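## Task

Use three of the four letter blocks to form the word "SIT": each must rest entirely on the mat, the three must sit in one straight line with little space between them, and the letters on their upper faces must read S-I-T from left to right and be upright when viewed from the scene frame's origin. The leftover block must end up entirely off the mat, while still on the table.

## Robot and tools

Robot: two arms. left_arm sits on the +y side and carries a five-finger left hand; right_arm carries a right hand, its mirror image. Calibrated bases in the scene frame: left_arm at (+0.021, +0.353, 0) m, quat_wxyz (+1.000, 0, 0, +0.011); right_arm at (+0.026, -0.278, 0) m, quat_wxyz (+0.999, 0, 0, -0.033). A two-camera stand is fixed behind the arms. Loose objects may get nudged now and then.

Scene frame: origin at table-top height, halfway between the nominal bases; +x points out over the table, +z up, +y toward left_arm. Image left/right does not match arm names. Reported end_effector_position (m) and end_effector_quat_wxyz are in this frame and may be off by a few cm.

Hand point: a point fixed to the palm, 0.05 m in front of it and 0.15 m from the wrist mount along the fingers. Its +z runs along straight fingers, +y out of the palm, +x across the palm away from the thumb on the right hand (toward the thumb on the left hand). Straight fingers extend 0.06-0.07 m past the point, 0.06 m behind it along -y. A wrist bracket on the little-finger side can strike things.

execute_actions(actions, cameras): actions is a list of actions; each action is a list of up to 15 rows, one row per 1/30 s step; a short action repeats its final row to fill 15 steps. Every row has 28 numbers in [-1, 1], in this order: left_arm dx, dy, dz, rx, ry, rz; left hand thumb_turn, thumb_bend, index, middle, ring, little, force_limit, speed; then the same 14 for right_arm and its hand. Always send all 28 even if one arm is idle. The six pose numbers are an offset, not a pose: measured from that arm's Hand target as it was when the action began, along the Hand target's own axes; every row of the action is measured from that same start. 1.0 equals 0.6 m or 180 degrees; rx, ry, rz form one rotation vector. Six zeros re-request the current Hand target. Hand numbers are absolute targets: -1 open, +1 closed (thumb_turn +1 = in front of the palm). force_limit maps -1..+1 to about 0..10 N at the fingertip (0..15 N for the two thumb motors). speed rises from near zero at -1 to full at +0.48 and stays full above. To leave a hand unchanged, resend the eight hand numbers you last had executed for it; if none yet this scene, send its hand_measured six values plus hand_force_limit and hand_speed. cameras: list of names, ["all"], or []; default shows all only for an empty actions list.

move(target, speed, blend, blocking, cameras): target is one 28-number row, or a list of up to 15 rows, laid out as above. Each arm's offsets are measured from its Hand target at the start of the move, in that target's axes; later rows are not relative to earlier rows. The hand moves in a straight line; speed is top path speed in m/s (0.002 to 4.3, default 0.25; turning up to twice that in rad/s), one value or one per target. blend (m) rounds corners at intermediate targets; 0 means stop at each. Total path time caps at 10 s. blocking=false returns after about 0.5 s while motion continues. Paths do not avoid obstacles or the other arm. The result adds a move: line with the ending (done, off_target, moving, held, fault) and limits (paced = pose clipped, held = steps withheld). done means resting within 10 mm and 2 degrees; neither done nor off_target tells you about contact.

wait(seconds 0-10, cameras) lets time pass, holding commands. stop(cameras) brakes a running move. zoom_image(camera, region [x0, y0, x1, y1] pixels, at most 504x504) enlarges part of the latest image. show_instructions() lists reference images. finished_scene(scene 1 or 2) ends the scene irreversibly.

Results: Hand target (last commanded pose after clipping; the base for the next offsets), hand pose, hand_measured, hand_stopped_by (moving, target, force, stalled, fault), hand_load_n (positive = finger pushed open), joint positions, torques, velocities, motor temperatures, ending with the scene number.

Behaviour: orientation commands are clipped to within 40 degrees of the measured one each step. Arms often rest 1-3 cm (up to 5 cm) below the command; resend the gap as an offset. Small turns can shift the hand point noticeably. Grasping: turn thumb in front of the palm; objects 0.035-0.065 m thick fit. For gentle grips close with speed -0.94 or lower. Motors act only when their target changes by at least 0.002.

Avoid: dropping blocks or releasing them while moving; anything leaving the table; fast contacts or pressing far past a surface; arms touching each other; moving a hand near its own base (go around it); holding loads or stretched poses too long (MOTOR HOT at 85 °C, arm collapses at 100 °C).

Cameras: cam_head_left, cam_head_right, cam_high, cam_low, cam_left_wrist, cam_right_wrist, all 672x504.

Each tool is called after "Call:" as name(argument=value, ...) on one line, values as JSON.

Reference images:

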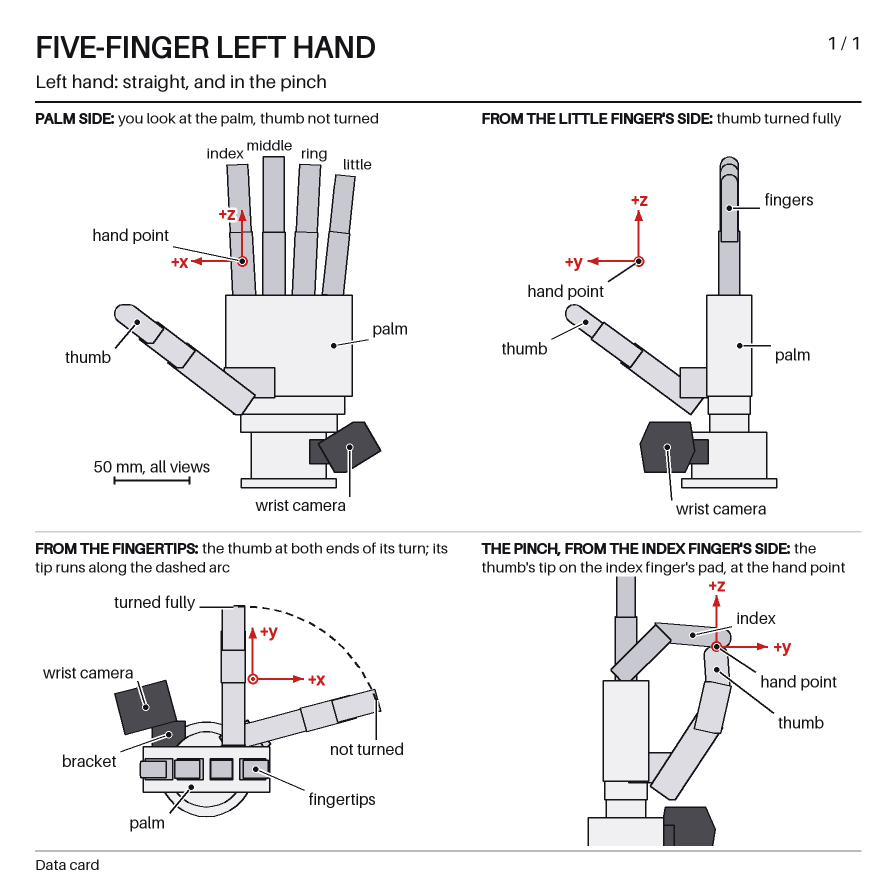

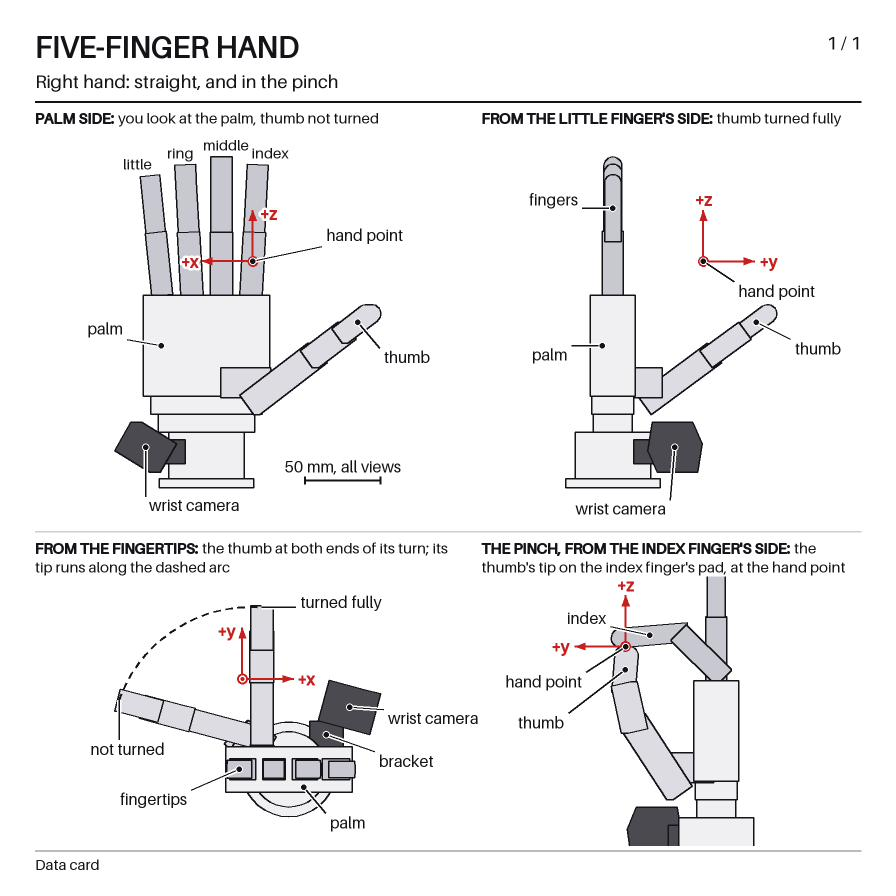

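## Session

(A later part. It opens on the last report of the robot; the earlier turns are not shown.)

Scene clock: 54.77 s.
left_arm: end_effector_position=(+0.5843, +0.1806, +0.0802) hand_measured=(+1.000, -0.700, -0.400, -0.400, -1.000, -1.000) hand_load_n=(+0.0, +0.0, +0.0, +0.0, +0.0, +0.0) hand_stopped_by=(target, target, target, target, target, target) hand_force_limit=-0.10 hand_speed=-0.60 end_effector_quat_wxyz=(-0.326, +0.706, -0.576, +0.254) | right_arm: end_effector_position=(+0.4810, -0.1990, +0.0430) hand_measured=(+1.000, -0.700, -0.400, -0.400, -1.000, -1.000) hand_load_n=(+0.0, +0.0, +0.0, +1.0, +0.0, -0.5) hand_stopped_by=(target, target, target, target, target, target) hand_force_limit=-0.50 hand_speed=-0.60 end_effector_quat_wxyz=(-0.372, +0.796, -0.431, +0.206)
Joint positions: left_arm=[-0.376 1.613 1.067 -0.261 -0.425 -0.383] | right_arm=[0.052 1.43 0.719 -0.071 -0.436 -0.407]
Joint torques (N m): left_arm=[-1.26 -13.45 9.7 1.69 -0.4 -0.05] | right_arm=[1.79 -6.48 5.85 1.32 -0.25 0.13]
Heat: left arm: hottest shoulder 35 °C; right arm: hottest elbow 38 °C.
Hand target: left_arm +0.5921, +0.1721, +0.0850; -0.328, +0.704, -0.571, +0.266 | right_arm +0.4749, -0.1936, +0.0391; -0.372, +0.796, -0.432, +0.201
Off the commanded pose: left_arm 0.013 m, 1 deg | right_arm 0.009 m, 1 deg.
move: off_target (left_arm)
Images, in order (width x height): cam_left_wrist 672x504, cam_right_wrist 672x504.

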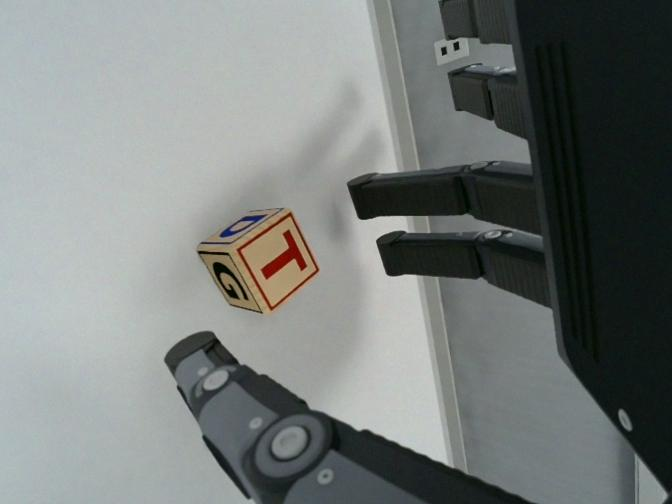

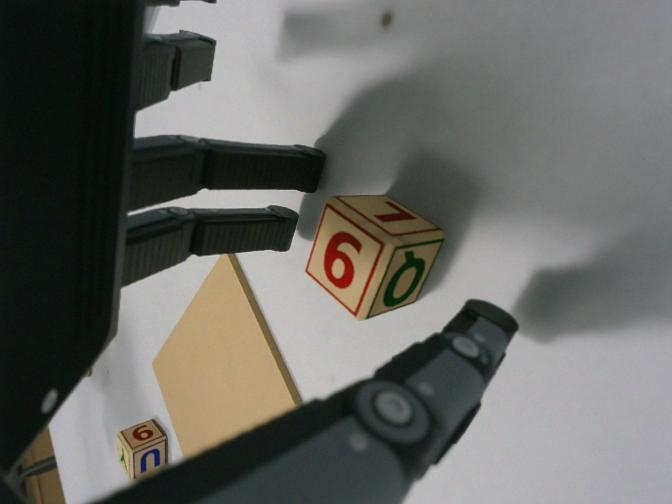

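Call:
move(target=[0.0038,0.0297,0.0222,0,0,0,1,-0.7,-0.4,-0.4,-1,-1,-0.1,-0.6,0,0,0,0,0,0,1,-0.2,0.3,0.3,-1,-1,-0.1,-0.92], speed=0.08, cameras=["cam_left_wrist","cam_right_wrist"])

Call:
zoom_image(camera="cam_left_wrist", region=[180, 180, 380, 340])

Scene clock: 57.97 s.
left_arm: end_effector_position=(+0.5909, +0.1771, +0.0663) hand_measured=(+1.000, -0.700, -0.400, -0.400, -1.000, -1.000) hand_load_n=(+0.0, +0.0, +0.0, +0.0, +0.0, +0.5) hand_stopped_by=(target, target, target, target, target, target) hand_force_limit=-0.10 hand_speed=-0.60 end_effector_quat_wxyz=(-0.329, +0.705, -0.571, +0.261) | right_arm: end_effector_position=(+0.4768, -0.1971, +0.0395) hand_measured=(+1.000, -0.460, +0.084, +0.038, -1.000, -1.000) hand_load_n=(+0.0, +8.5, +6.0, +6.0, +0.0, +0.0) hand_stopped_by=(target, force, force, force, target, target) hand_force_limit=-0.10 hand_speed=-0.92 end_effector_quat_wxyz=(-0.371, +0.797, -0.431, +0.203)
Joint positions: left_arm=[-0.379 1.646 1.058 -0.204 -0.429 -0.388] | right_arm=[0.056 1.429 0.709 -0.068 -0.436 -0.407]
Joint torques (N m): left_arm=[-1.55 -13.68 8.1 1.69 -0.39 -0.07] | right_arm=[1.44 -6.95 6.52 1.09 -0.2 0.09]
Heat: left arm: hottest shoulder 36 °C; right arm: hottest elbow 38 °C.
Hand target: left_arm +0.5914, +0.1696, +0.0628; -0.328, +0.704, -0.571, +0.266 | right_arm +0.4750, -0.1937, +0.0391; -0.372, +0.796, -0.432, +0.202
Off the commanded pose: left_arm 0.008 m, 1 deg | right_arm 0.004 m, 0 deg.
move: done
Images, in order (width x height): cam_left_wrist 672x504, cam_right_wrist 672x504.

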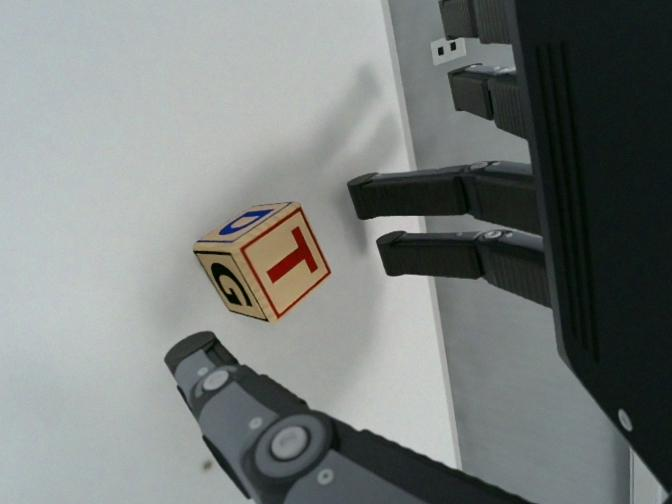

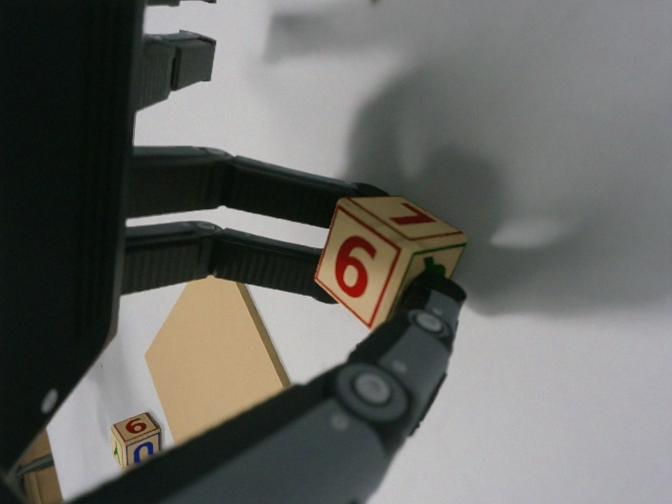

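Scaled by 2.520.

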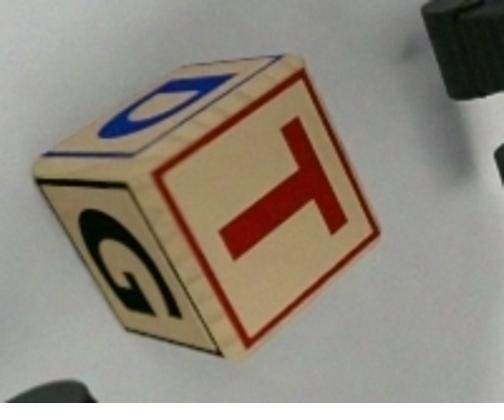

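Call:
move(target=[-0.0203,0.0242,-0.0112,0,0,0,1,-0.7,-0.4,-0.4,-1,-1,-0.1,-0.6,0,-0.1149,-0.0965,0,0,0,1,-0.2,0.3,0.3,-1,-1,-0.1,-0.92], speed=0.1, cameras=["cam_left_wrist","cam_right_wrist"])

Call:
zoom_image(camera="cam_left_wrist", region=[180, 180, 380, 340])

Scene clock: 60.13 s.
left_arm: end_effector_position=(+0.5777, +0.1821, +0.0550) hand_measured=(+1.000, -0.700, -0.400, -0.400, -1.000, -1.000) hand_load_n=(+0.0, +0.5, +0.0, +0.5, +0.0, +0.0) hand_stopped_by=(target, target, target, target, target, target) hand_force_limit=-0.10 hand_speed=-0.60 end_effector_quat_wxyz=(-0.329, +0.705, -0.571, +0.261) | right_arm: end_effector_position=(+0.4551, -0.1968, +0.1016) hand_measured=(+1.000, -0.460, +0.084, +0.038, -1.000, -1.000) hand_load_n=(+0.0, +8.5, +6.0, +6.5, +0.0, +0.0) hand_stopped_by=(target, force, force, force, target, target) hand_force_limit=-0.10 hand_speed=-0.92 end_effector_quat_wxyz=(-0.360, +0.802, -0.441, +0.183)
Joint positions: left_arm=[-0.379 1.632 1.003 -0.163 -0.429 -0.388] | right_arm=[0.057 1.275 0.781 -0.345 -0.435 -0.406]
Joint torques (N m): left_arm=[-1.14 -14.8 7.13 1.42 -0.24 -0.02] | right_arm=[0.91 -6.18 12.26 0.72 -0.24 0.11]
Heat: left arm: hottest shoulder 36 °C; right arm: hottest elbow 39 °C.
Hand target: left_arm +0.5745, +0.1785, +0.0560; -0.328, +0.704, -0.571, +0.266 | right_arm +0.4750, -0.1937, +0.1291; -0.372, +0.796, -0.432, +0.201
Off the commanded pose: left_arm 0.005 m, 1 deg | right_arm 0.034 m, 3 deg.
move: off_target (right_arm)
Images, in order (width x height): cam_left_wrist 672x504, cam_right_wrist 672x504.

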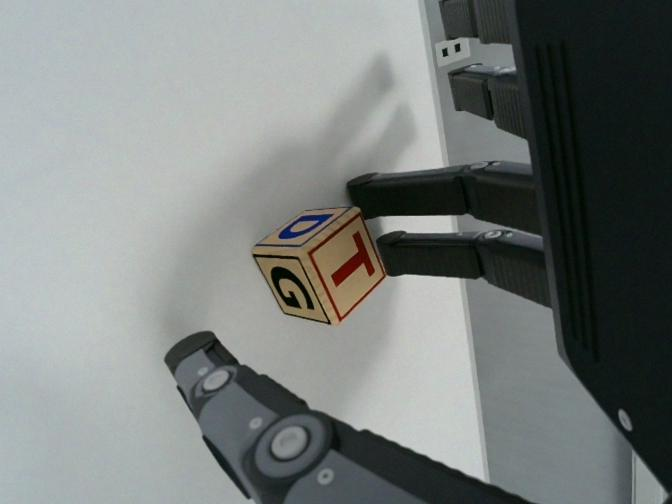

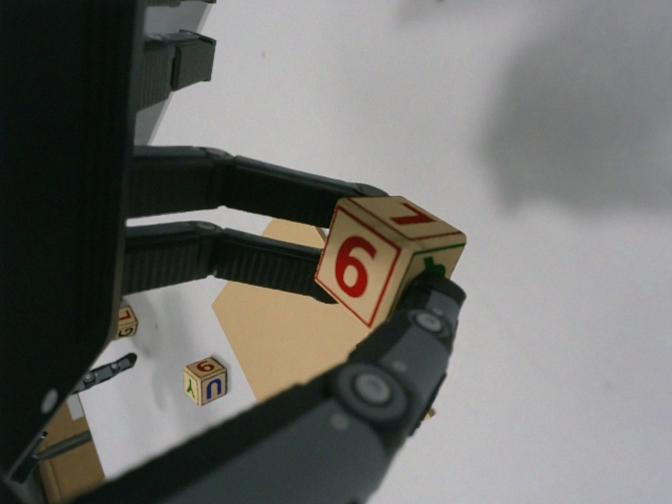

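Scaled by 2.520.

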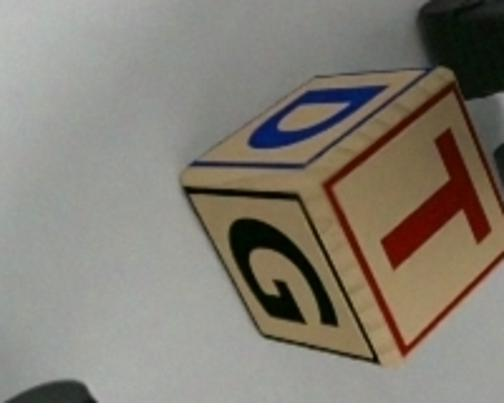

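Call:
move(target=[0.0042,-0.0305,0,0,0,0,1,-0.7,-0.4,-0.4,-1,-1,-0.1,-0.6,-0.0058,0.0411,0.0135,0.0845,0.1257,-0.3574,1,-0.2,0.3,0.3,-1,-1,-0.1,-0.92], speed=0.25, cameras=["cam_left_wrist","cam_right_wrist"])

Call:
zoom_image(camera="cam_left_wrist", region=[220, 180, 420, 340])

Scene clock: 64.87 s.
left_arm: end_effector_position=(+0.5749, +0.1823, +0.0549) hand_measured=(+1.000, -0.700, -0.400, -0.400, -1.000, -1.000) hand_load_n=(+0.0, +0.0, +0.0, +1.0, +0.0, +0.0) hand_stopped_by=(target, target, target, target, target, target) hand_force_limit=-0.10 hand_speed=-0.60 end_effector_quat_wxyz=(-0.326, +0.706, -0.574, +0.257) | right_arm: end_effector_position=(+0.4629, -0.1998, +0.1025) hand_measured=(+1.000, -0.460, +0.084, +0.038, -1.000, -1.000) hand_load_n=(+0.0, +8.5, +6.0, +6.0, +0.0, +0.0) hand_stopped_by=(target, force, force, force, target, target) hand_force_limit=-0.10 hand_speed=-0.92 end_effector_quat_wxyz=(-0.217, +0.802, +0.012, +0.556)
Joint positions: left_arm=[-0.379 1.628 1.004 -0.178 -0.426 -0.388] | right_arm=[0.279 1.16 0.348 0.517 -0.166 -1.265]
Joint torques (N m): left_arm=[-0.38 -14.21 11.12 0.36 -0.14 0.04] | right_arm=[0.85 -2.08 6.75 2.54 -0.25 -0.11]
Heat: left arm: hottest shoulder 36 °C; right arm: hottest elbow 39 °C.
Hand target: left_arm +0.5865, +0.1785, +0.0699; -0.328, +0.704, -0.571, +0.265 | right_arm +0.4650, -0.1960, +0.1050; -0.217, +0.797, +0.022, +0.563
Off the commanded pose: left_arm 0.019 m, 1 deg | right_arm 0.005 m, 1 deg.
move: off_target (left_arm)
Images, in order (width x height): cam_left_wrist 672x504, cam_right_wrist 672x504.

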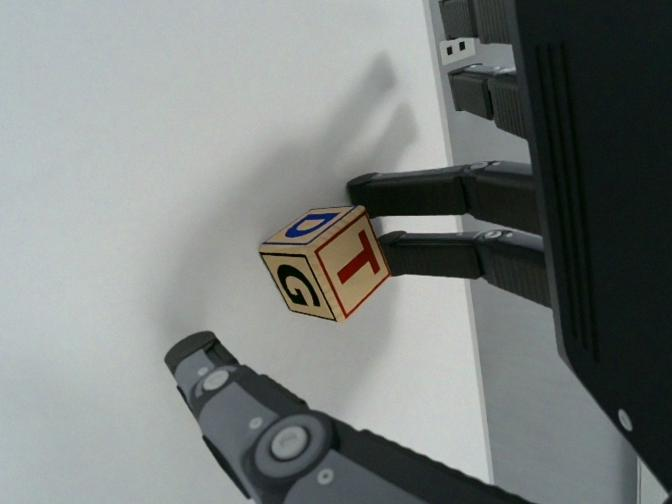

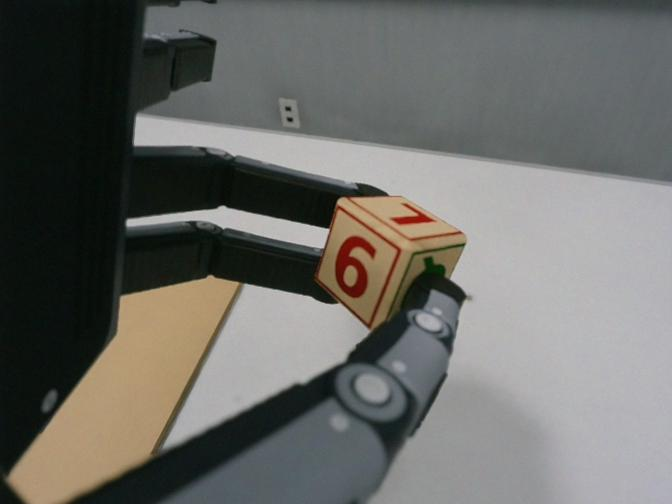

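Scaled by 2.520.

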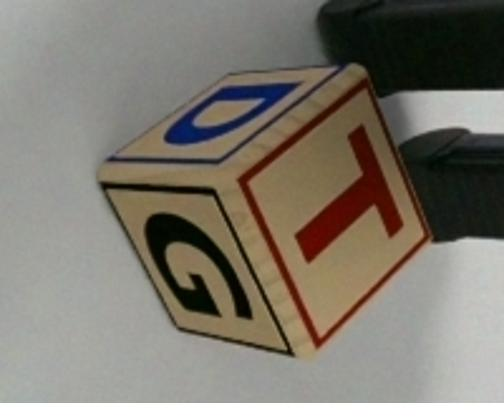

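Call:
move(target=[0.0042,-0.0279,0.0021,0,0,0,1,-0.7,-0.4,-0.4,-1,-1,-0.1,-0.6,-0.068,0.0243,0.0204,0,0,0,1,-0.2,0.3,0.3,-1,-1,-0.1,-0.92], speed=0.1, cameras=["cam_left_wrist","cam_right_wrist","cam_low"])

Call:
zoom_image(camera="cam_left_wrist", region=[220, 180, 420, 340])

Call:
zoom_image(camera="cam_low", region=[280, 230, 400, 310])

Scene clock: 66.63 s.
left_arm: end_effector_position=(+0.5780, +0.1796, +0.0624) hand_measured=(+1.000, -0.700, -0.400, -0.400, -1.000, -1.000) hand_load_n=(+0.0, +0.0, +0.0, +0.0, +0.0, +0.0) hand_stopped_by=(target, target, target, target, target, target) hand_force_limit=-0.10 hand_speed=-0.60 end_effector_quat_wxyz=(-0.321, +0.706, -0.578, +0.252) | right_arm: end_effector_position=(+0.4634, -0.1996, +0.0575) hand_measured=(+1.000, -0.460, +0.084, +0.038, -1.000, -1.000) hand_load_n=(+0.0, +8.5, +6.0, +6.0, +0.0, +0.0) hand_stopped_by=(target, force, force, force, target, target) hand_force_limit=-0.10 hand_speed=-0.92 end_effector_quat_wxyz=(-0.217, +0.802, +0.013, +0.557)
Joint positions: left_arm=[-0.379 1.628 1.035 -0.224 -0.418 -0.387] | right_arm=[0.279 1.357 0.302 0.761 -0.167 -1.266]
Joint torques (N m): left_arm=[0.26 -13.74 12.57 0.72 -0.23 0.1] | right_arm=[1.14 -2.96 5.24 2.25 -0.24 -0.11]
Heat: left arm: hottest shoulder 36 °C; right arm: hottest elbow 39 °C.
Hand target: left_arm +0.5987, +0.1784, +0.0821; -0.328, +0.704, -0.571, +0.266 | right_arm +0.4650, -0.1961, +0.0600; -0.217, +0.797, +0.022, +0.563
Off the commanded pose: left_arm 0.028 m, 2 deg | right_arm 0.005 m, 1 deg.
move: off_target (left_arm)
Images, in order (width x height): cam_low 672x504, cam_left_wrist 672x504, cam_right_wrist 672x504.

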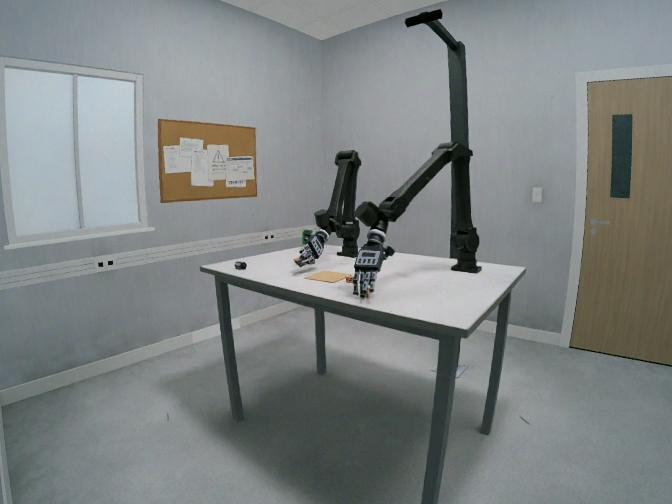

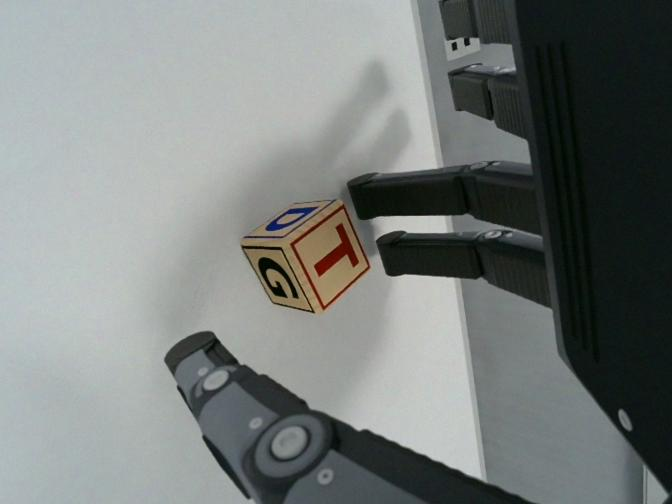

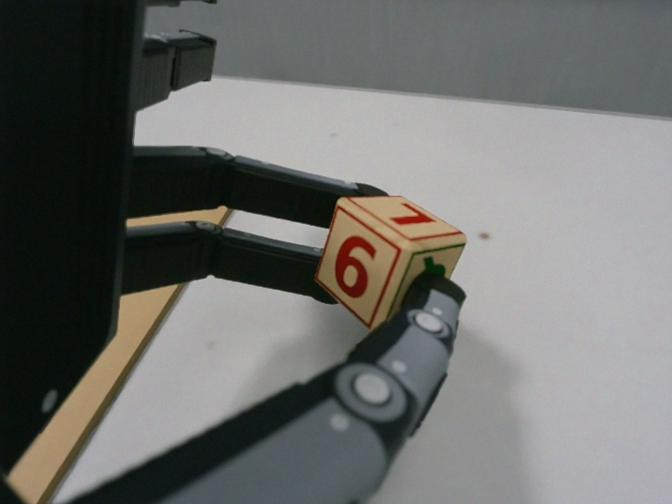

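Scaled by 2.520.

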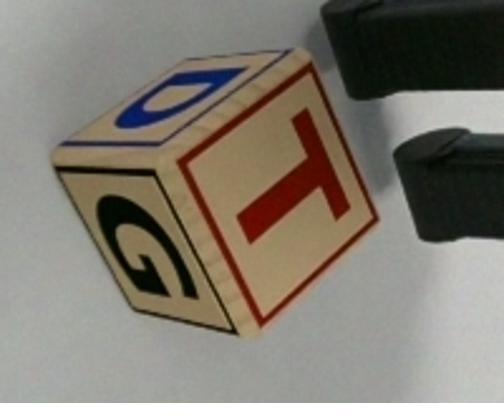

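Scaled by 4.200.

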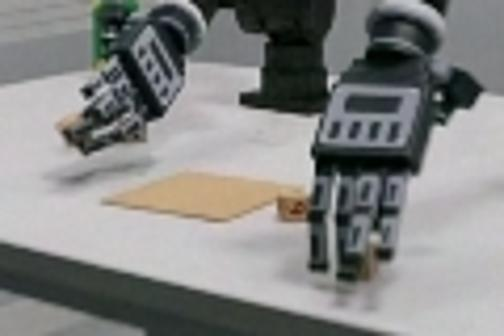

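Call:
move(target=[0,0,0,0,0,0,1,-0.2,0.3,0.3,-1,-1,-0.1,-0.92,-0.0234,0.0084,0.007,0,0,0,1,-0.2,0.3,0.3,-1,-1,-0.1,-0.92], speed=0.05, cameras=["cam_left_wrist","cam_right_wrist"])

Scene clock: 71.93 s.
left_arm: end_effector_position=(+0.5792, +0.1791, +0.0638) hand_measured=(+1.000, -0.222, +0.300, +0.070, -1.000, -1.000) hand_load_n=(+0.0, +6.5, +1.5, +0.0, -0.5, +0.0) hand_stopped_by=(target, force, target, force, target, target) hand_force_limit=-0.10 hand_speed=-0.92 end_effector_quat_wxyz=(-0.322, +0.706, -0.578, +0.254) | right_arm: end_effector_position=(+0.4640, -0.1994, +0.0423) hand_measured=(+1.000, -0.460, +0.084, +0.038, -1.000, -1.000) hand_load_n=(+0.0, +8.5, +5.5, +6.5, +0.0, +0.0) hand_stopped_by=(target, force, force, force, target, target) hand_force_limit=-0.10 hand_speed=-0.92 end_effector_quat_wxyz=(-0.217, +0.802, +0.013, +0.557)
Joint positions: left_arm=[-0.379 1.628 1.038 -0.224 -0.418 -0.386] | right_arm=[0.279 1.437 0.293 0.85 -0.167 -1.266]
Joint torques (N m): left_arm=[0.38 -13.8 12.34 0.7 -0.24 0.08] | right_arm=[1.73 -3.49 4.59 2.11 -0.21 -0.15]
Heat: left arm: hottest shoulder 36 °C; right arm: hottest elbow 39 °C.
Hand target: left_arm +0.5986, +0.1784, +0.0821; -0.328, +0.704, -0.571, +0.266 | right_arm +0.4650, -0.1961, +0.0445; -0.217, +0.797, +0.022, +0.563
Off the commanded pose: left_arm 0.027 m, 2 deg | right_arm 0.004 m, 1 deg.
move: off_target (left_arm)
Images, in order (width x height): cam_left_wrist 672x504, cam_right_wrist 672x504.

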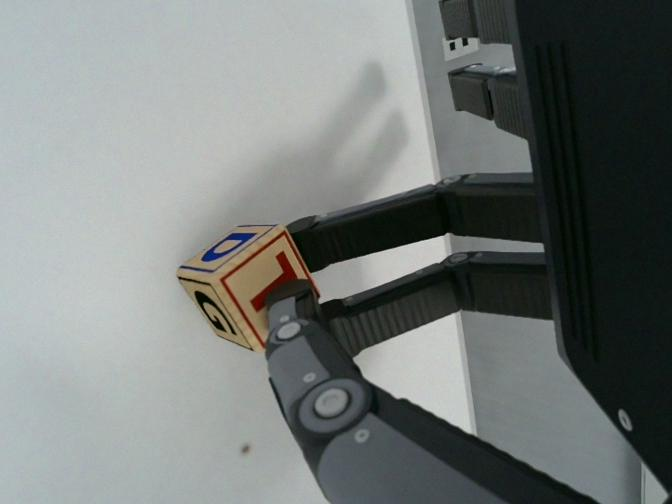

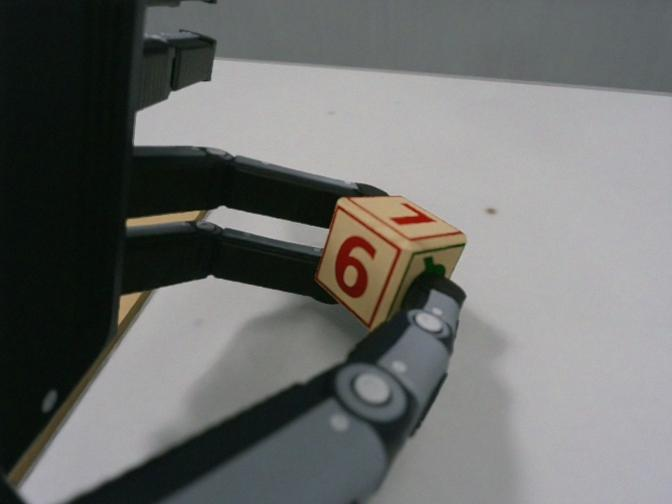

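Call:
move(target=[0,0,0,0,0,0,1,-0.7,-0.4,-0.4,-1,-1,-0.1,-0.85,0,0,0,0,0,0,1,-0.2,-1,0.3,-1,-1,-0.1,-0.85], speed=0.05, cameras=["cam_left_wrist","cam_right_wrist"])

Call:
zoom_image(camera="cam_left_wrist", region=[160, 190, 360, 350])

Scene clock: 75.20 s.
left_arm: end_effector_position=(+0.5792, +0.1791, +0.0638) hand_measured=(+1.000, -0.700, -0.400, -0.400, -1.000, -1.000) hand_load_n=(+0.0, +0.0, +0.0, +0.0, +0.0, +0.0) hand_stopped_by=(target, target, target, target, target, target) hand_force_limit=-0.10 hand_speed=-0.85 end_effector_quat_wxyz=(-0.322, +0.706, -0.578, +0.254) | right_arm: end_effector_position=(+0.4640, -0.1994, +0.0423) hand_measured=(+1.000, -0.460, -1.000, +0.038, -1.000, -1.000) hand_load_n=(+2.0, +5.0, -0.5, +8.5, +0.0, +0.0) hand_stopped_by=(target, force, target, force, target, target) hand_force_limit=-0.10 hand_speed=-0.85 end_effector_quat_wxyz=(-0.217, +0.802, +0.013, +0.557)
Joint positions: left_arm=[-0.379 1.628 1.038 -0.224 -0.418 -0.386] | right_arm=[0.279 1.437 0.293 0.85 -0.167 -1.266]
Joint torques (N m): left_arm=[0.26 -13.8 12.36 0.69 -0.24 0.08] | right_arm=[1.38 -3.72 4.64 2.37 -0.2 -0.11]
Heat: left arm: hottest shoulder 36 °C; right arm: hottest elbow 38 °C.
Hand target: left_arm +0.5986, +0.1784, +0.0821; -0.328, +0.704, -0.571, +0.266 | right_arm +0.4650, -0.1961, +0.0445; -0.217, +0.797, +0.022, +0.563
Off the commanded pose: left_arm 0.027 m, 2 deg | right_arm 0.004 m, 1 deg.
move: off_target (left_arm)
Images, in order (width x height): cam_left_wrist 672x504, cam_right_wrist 672x504.

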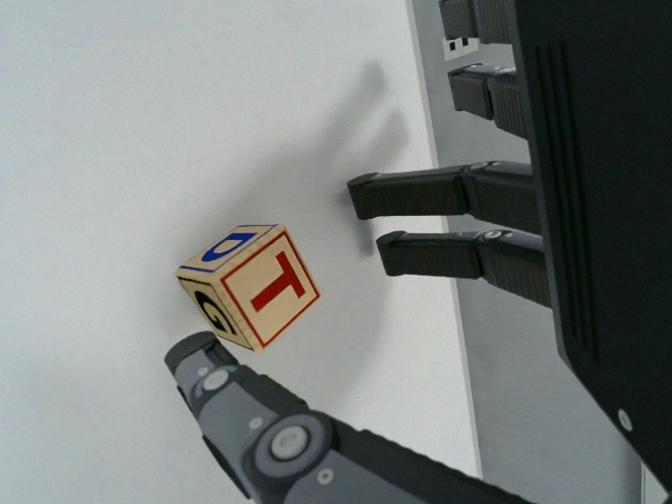

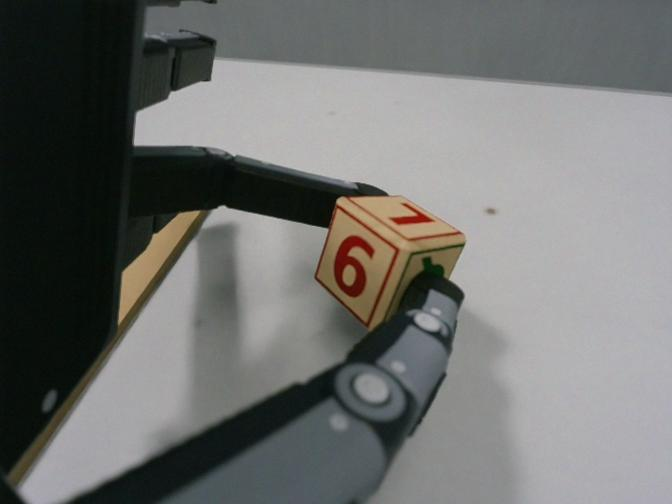

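Scaled by 2.520.

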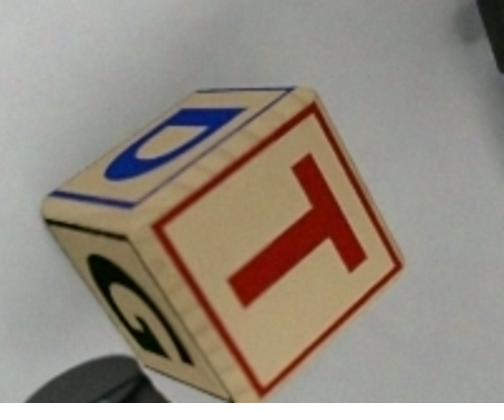

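Call:
move(target=[-0.0222,0.0725,-0.0213,0,-0.0128,-0.0107,1,-0.7,-0.4,-0.4,-1,-1,-0.1,-0.85,-0.0181,0.0065,0.0054,0,0,0,1,-0.2,-1,0.3,-1,-1,-0.1,-0.85], speed=0.04, cameras=["cam_left_wrist","cam_right_wrist"])

Call:
zoom_image(camera="cam_left_wrist", region=[160, 190, 400, 380])

Scene clock: 77.47 s.
left_arm: end_effector_position=(+0.5614, +0.1902, +0.0542) hand_measured=(+1.000, -0.700, -0.400, -0.400, -1.000, -1.000) hand_load_n=(+0.0, +0.0, +0.0, +0.5, +0.0, +0.0) hand_stopped_by=(target, target, target, target, target, target) hand_force_limit=-0.10 hand_speed=-0.85 end_effector_quat_wxyz=(-0.336, +0.721, -0.553, +0.249) | right_arm: end_effector_position=(+0.4646, -0.1993, +0.0310) hand_measured=(+1.000, -0.460, -1.000, +0.038, -1.000, -1.000) hand_load_n=(+1.5, +5.5, +0.0, +8.5, +0.0, +0.0) hand_stopped_by=(target, force, target, force, target, target) hand_force_limit=-0.10 hand_speed=-0.85 end_effector_quat_wxyz=(-0.217, +0.801, +0.013, +0.558)
Joint positions: left_arm=[-0.387 1.599 0.965 -0.186 -0.474 -0.437] | right_arm=[0.279 1.5 0.288 0.92 -0.167 -1.266]
Joint torques (N m): left_arm=[-1.55 -14.21 7.21 1.42 -0.36 -0.04] | right_arm=[1.38 -3.31 4.07 2.13 -0.26 -0.13]
Heat: left arm: hottest shoulder 36 °C; right arm: hottest elbow 38 °C.
Hand target: left_arm +0.5588, +0.1835, +0.0569; -0.335, +0.719, -0.552, +0.257 | right_arm +0.4649, -0.1962, +0.0324; -0.217, +0.797, +0.022, +0.563
Off the commanded pose: left_arm 0.008 m, 1 deg | right_arm 0.004 m, 1 deg.
move: done
Images, in order (width x height): cam_left_wrist 672x504, cam_right_wrist 672x504.

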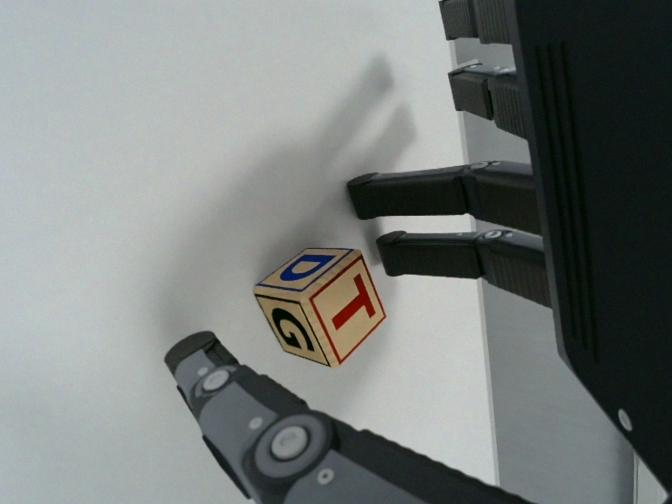

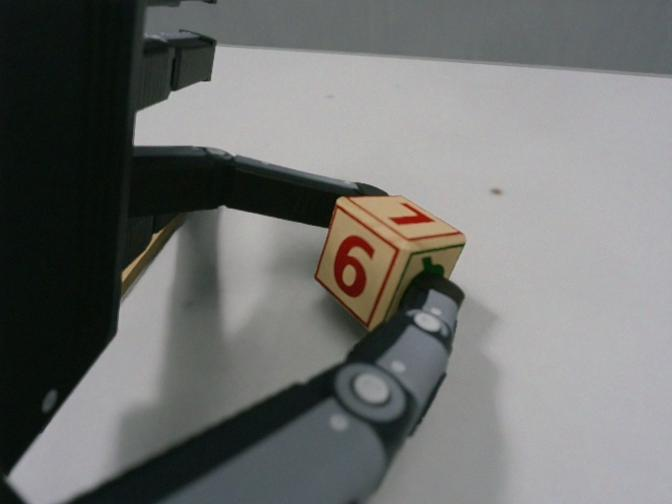

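Scaled by 2.100.

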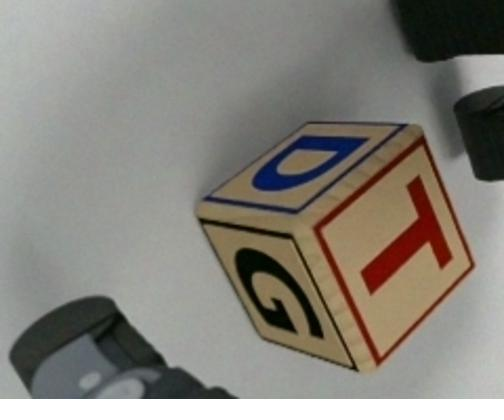

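Call:
move(target=[[0.0123,-0.0692,-0.055,0,0,0,1,-0.7,-0.4,-0.4,-1,-1,-0.1,-0.85,-0.0076,0.0027,0.0023,0,0,0,1,-0.2,-1,0.3,-1,-1,-0.1,-0.85],[0.0123,-0.0335,-0.025,0,0,0,1,-0.7,-0.4,-0.4,-1,-1,-0.1,-0.85,-0.0151,0.0054,0.0045,0,0,0,1,-0.2,-1,0.3,-1,-1,-0.1,-0.85],[0.0123,-0.0008,0.0022,0,0,0,1,-0.7,-0.4,-0.4,-1,-1,-0.1,-0.85,-0.0151,0.0054,0.0045,0,0,0,1,-0.2,-1,0.3,-1,-1,-0.1,-0.85]], speed=0.1, cameras=["cam_left_wrist","cam_right_wrist"])

Call:
zoom_image(camera="cam_left_wrist", region=[160, 190, 400, 380])

Scene clock: 80.83 s.
left_arm: end_effector_position=(+0.5608, +0.1843, +0.0577) hand_measured=(+1.000, -0.700, -0.400, -0.400, -1.000, -1.000) hand_load_n=(+0.0, +0.0, +0.0, +0.0, +0.0, +0.0) hand_stopped_by=(target, target, target, target, target, target) hand_force_limit=-0.10 hand_speed=-0.85 end_effector_quat_wxyz=(-0.336, +0.720, -0.553, +0.250) | right_arm: end_effector_position=(+0.4683, -0.1982, +0.0287) hand_measured=(+1.000, -0.460, -1.000, +0.038, -1.000, -1.000) hand_load_n=(+1.5, +5.5, +0.0, +8.5, +0.0, +0.0) hand_stopped_by=(target, force, target, force, target, target) hand_force_limit=-0.10 hand_speed=-0.85 end_effector_quat_wxyz=(-0.219, +0.794, +0.015, +0.567)
Joint positions: left_arm=[-0.399 1.596 0.973 -0.198 -0.48 -0.446] | right_arm=[0.279 1.547 0.288 0.99 -0.168 -1.266]
Joint torques (N m): left_arm=[-1.49 -12.81 7.99 1.65 -0.43 -0.05] | right_arm=[0.67 -2.73 3.41 2 -0.17 -0.14]
Heat: left arm: hottest shoulder 36 °C; right arm: hottest elbow 38 °C.
Hand target: left_arm +0.5620, +0.1769, +0.0565; -0.335, +0.719, -0.552, +0.257 | right_arm +0.4650, -0.1962, +0.0226; -0.217, +0.797, +0.022, +0.563
Off the commanded pose: left_arm 0.008 m, 1 deg | right_arm 0.007 m, 1 deg.
move: done
Images, in order (width x height): cam_left_wrist 672x504, cam_right_wrist 672x504.

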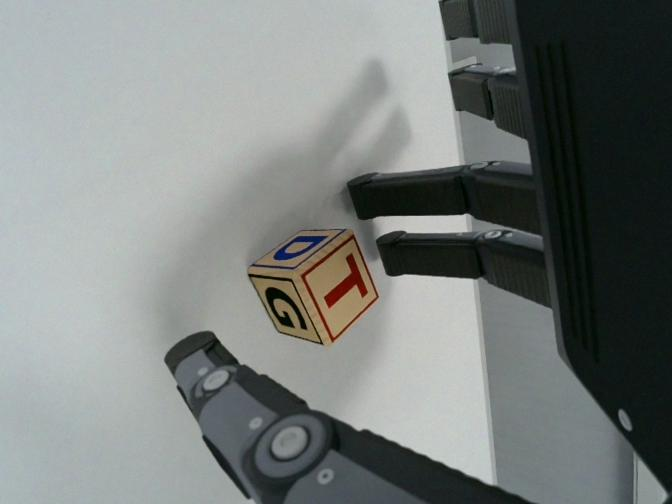

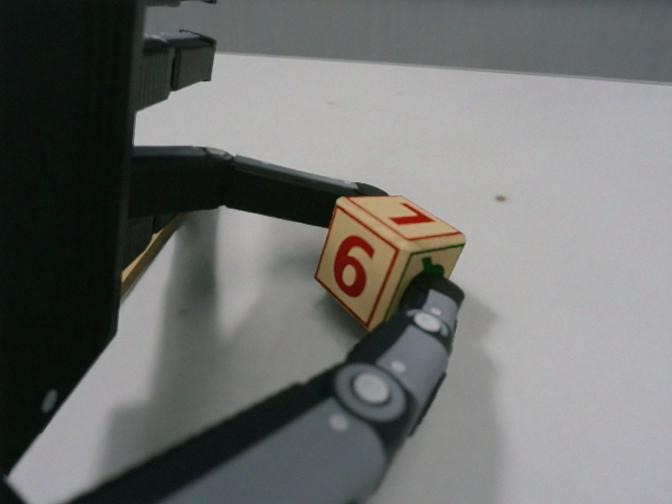

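Scaled by 2.100.

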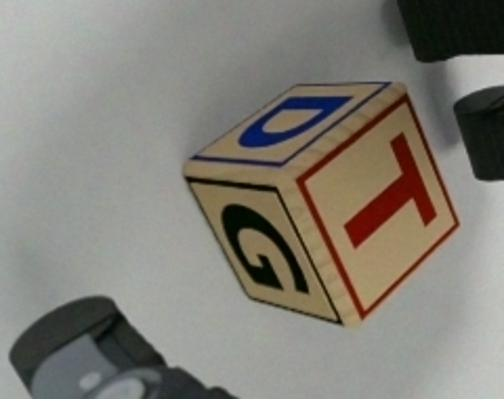

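Call:
move(target=[0,0,0,0,0,0,1,-0.2,0.3,0.3,-1,-1,-0.1,-0.92,0,0,0,0,0,0,1,-0.2,-1,0.3,-1,-1,-0.1,-0.85], speed=0.05, cameras=["cam_left_wrist","cam_right_wrist","cam_low","cam_high"])

Call:
zoom_image(camera="cam_low", region=[270, 220, 370, 290])

Call:
zoom_image(camera="cam_high", region=[270, 130, 390, 240])

Scene clock: 83.77 s.
left_arm: end_effector_position=(+0.5611, +0.1845, +0.0579) hand_measured=(+1.000, -0.474, +0.076, +0.046, -1.000, -1.000) hand_load_n=(-2.5, +8.5, +5.0, +3.5, +0.0, +0.0) hand_stopped_by=(target, force, force, force, target, target) hand_force_limit=-0.10 hand_speed=-0.92 end_effector_quat_wxyz=(-0.336, +0.720, -0.553, +0.250) | right_arm: end_effector_position=(+0.4683, -0.1982, +0.0287) hand_measured=(+1.000, -0.460, -1.000, +0.038, -1.000, -1.000) hand_load_n=(+1.5, +5.5, +0.0, +8.5, +0.0, +0.0) hand_stopped_by=(target, force, target, force, target, target) hand_force_limit=-0.10 hand_speed=-0.85 end_effector_quat_wxyz=(-0.219, +0.794, +0.015, +0.567)
Joint positions: left_arm=[-0.399 1.596 0.973 -0.197 -0.482 -0.446] | right_arm=[0.279 1.547 0.288 0.99 -0.168 -1.266]
Joint torques (N m): left_arm=[-1.55 -12.75 7.99 1.61 -0.36 -0.05] | right_arm=[2.02 -3.43 3.32 1.99 -0.15 -0.14]
Heat: left arm: hottest shoulder 36 °C; right arm: hottest elbow 38 °C.
Hand target: left_arm +0.5620, +0.1769, +0.0565; -0.335, +0.719, -0.552, +0.257 | right_arm +0.4650, -0.1962, +0.0226; -0.217, +0.797, +0.022, +0.563
Off the commanded pose: left_arm 0.008 m, 1 deg | right_arm 0.007 m, 1 deg.
move: done
Images, in order (width x height): cam_high 672x504, cam_low 672x504, cam_left_wrist 672x504, cam_right_wrist 672x504.

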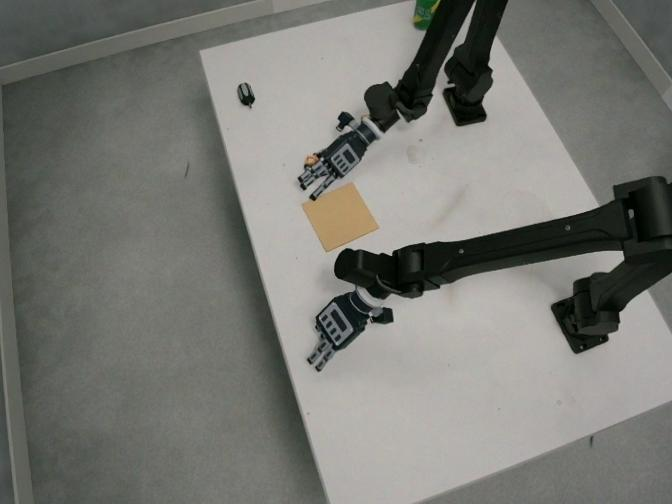

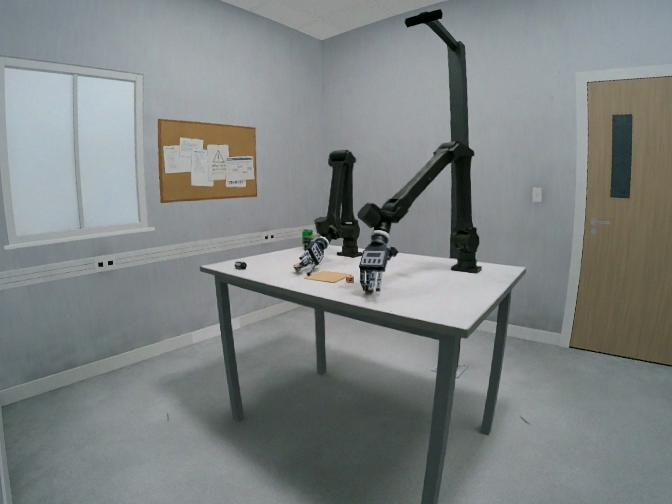

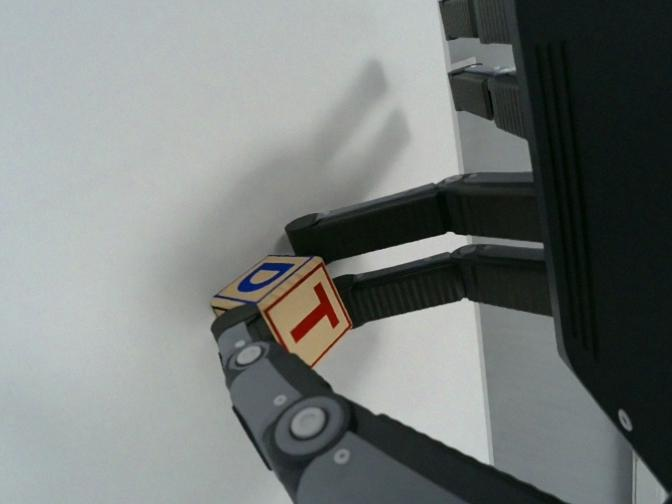

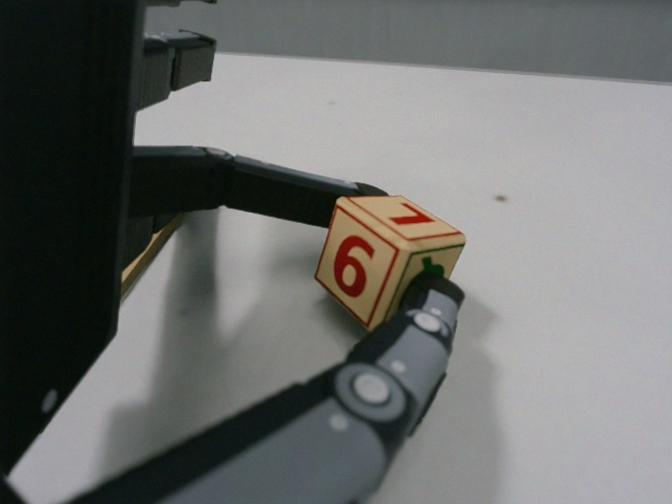

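Scaled by 5.040.

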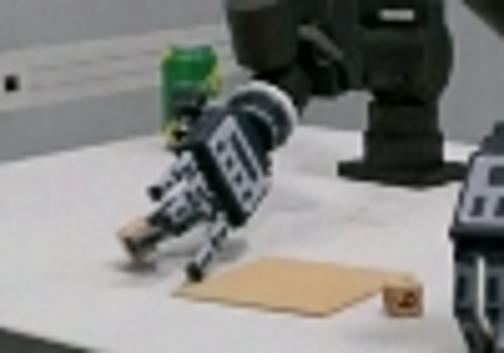

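Scaled by 4.200.

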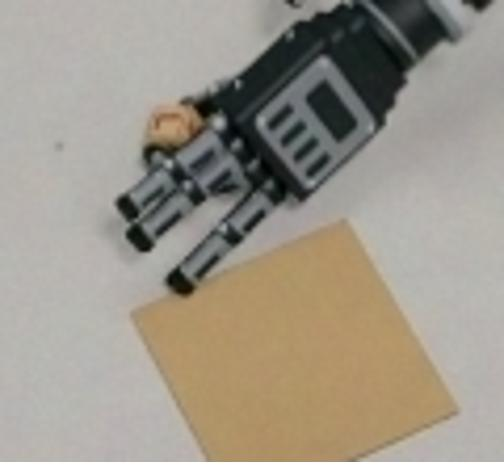

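Call:
move(target=[0,0,0,0,0,0,1,-0.2,0.3,0.3,-1,-1,-0.1,-0.92,0,0,0,0,0,0,1,-0.75,-1,-0.5,-1,-1,-0.1,-0.9], speed=0.05, cameras=["cam_right_wrist","cam_high"])

Call:
zoom_image(camera="cam_high", region=[270, 130, 390, 240])

Scene clock: 86.77 s.
left_arm: end_effector_position=(+0.5611, +0.1845, +0.0579) hand_measured=(+1.000, -0.474, +0.076, +0.046, -1.000, -1.000) hand_load_n=(-2.0, +8.5, +5.0, +3.0, -0.5, +0.0) hand_stopped_by=(target, force, force, force, target, target) hand_force_limit=-0.10 hand_speed=-0.92 end_effector_quat_wxyz=(-0.336, +0.720, -0.553, +0.250) | right_arm: end_effector_position=(+0.4683, -0.1982, +0.0287) hand_measured=(+1.000, -0.750, -1.000, -0.500, -1.000, -1.000) hand_load_n=(+0.5, +0.0, +0.0, +0.5, +0.0, +0.0) hand_stopped_by=(target, target, target, target, target, target) hand_force_limit=-0.10 hand_speed=-0.90 end_effector_quat_wxyz=(-0.219, +0.794, +0.015, +0.567)
Joint positions: left_arm=[-0.399 1.596 0.973 -0.197 -0.482 -0.446] | right_arm=[0.279 1.547 0.288 0.99 -0.168 -1.266]
Joint torques (N m): left_arm=[-1.49 -12.81 7.99 1.61 -0.37 -0.05] | right_arm=[1.26 -2.84 3.51 1.88 -0.16 -0.11]
Heat: left arm: hottest shoulder 36 °C; right arm: hottest elbow 38 °C.
Hand target: left_arm +0.5620, +0.1769, +0.0565; -0.335, +0.719, -0.552, +0.257 | right_arm +0.4650, -0.1962, +0.0226; -0.217, +0.797, +0.022, +0.563
Off the commanded pose: left_arm 0.008 m, 1 deg | right_arm 0.007 m, 1 deg.
move: done
Images, in order (width x height): cam_high 672x504, cam_right_wrist 672x504.

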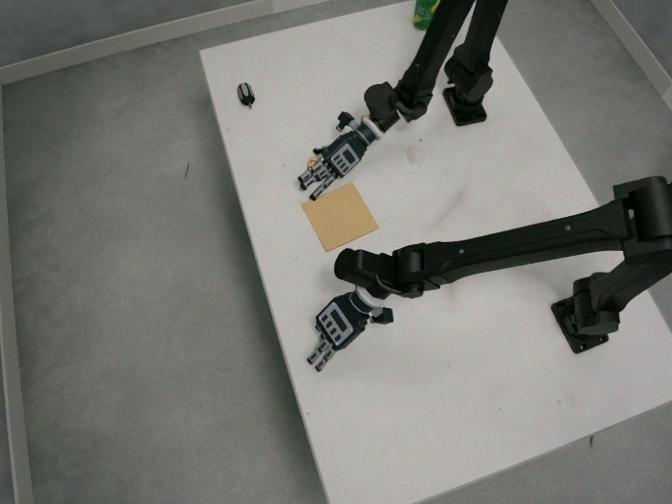

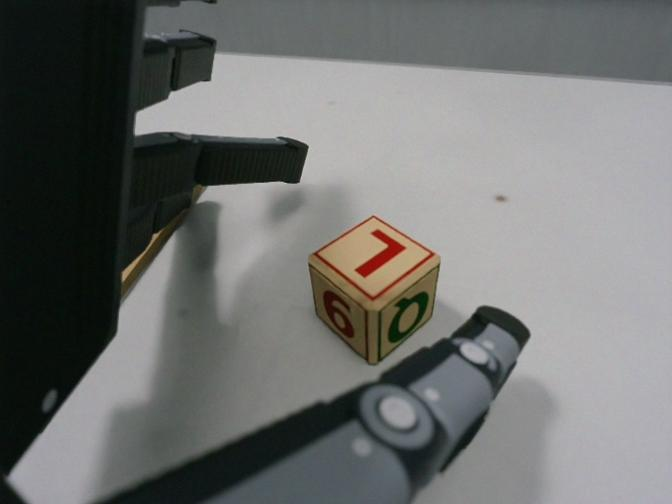

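Scaled by 4.200.

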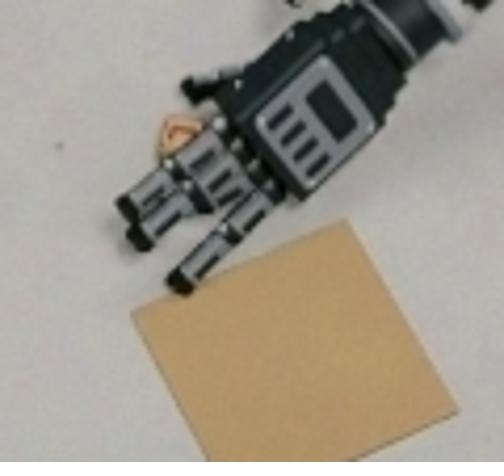

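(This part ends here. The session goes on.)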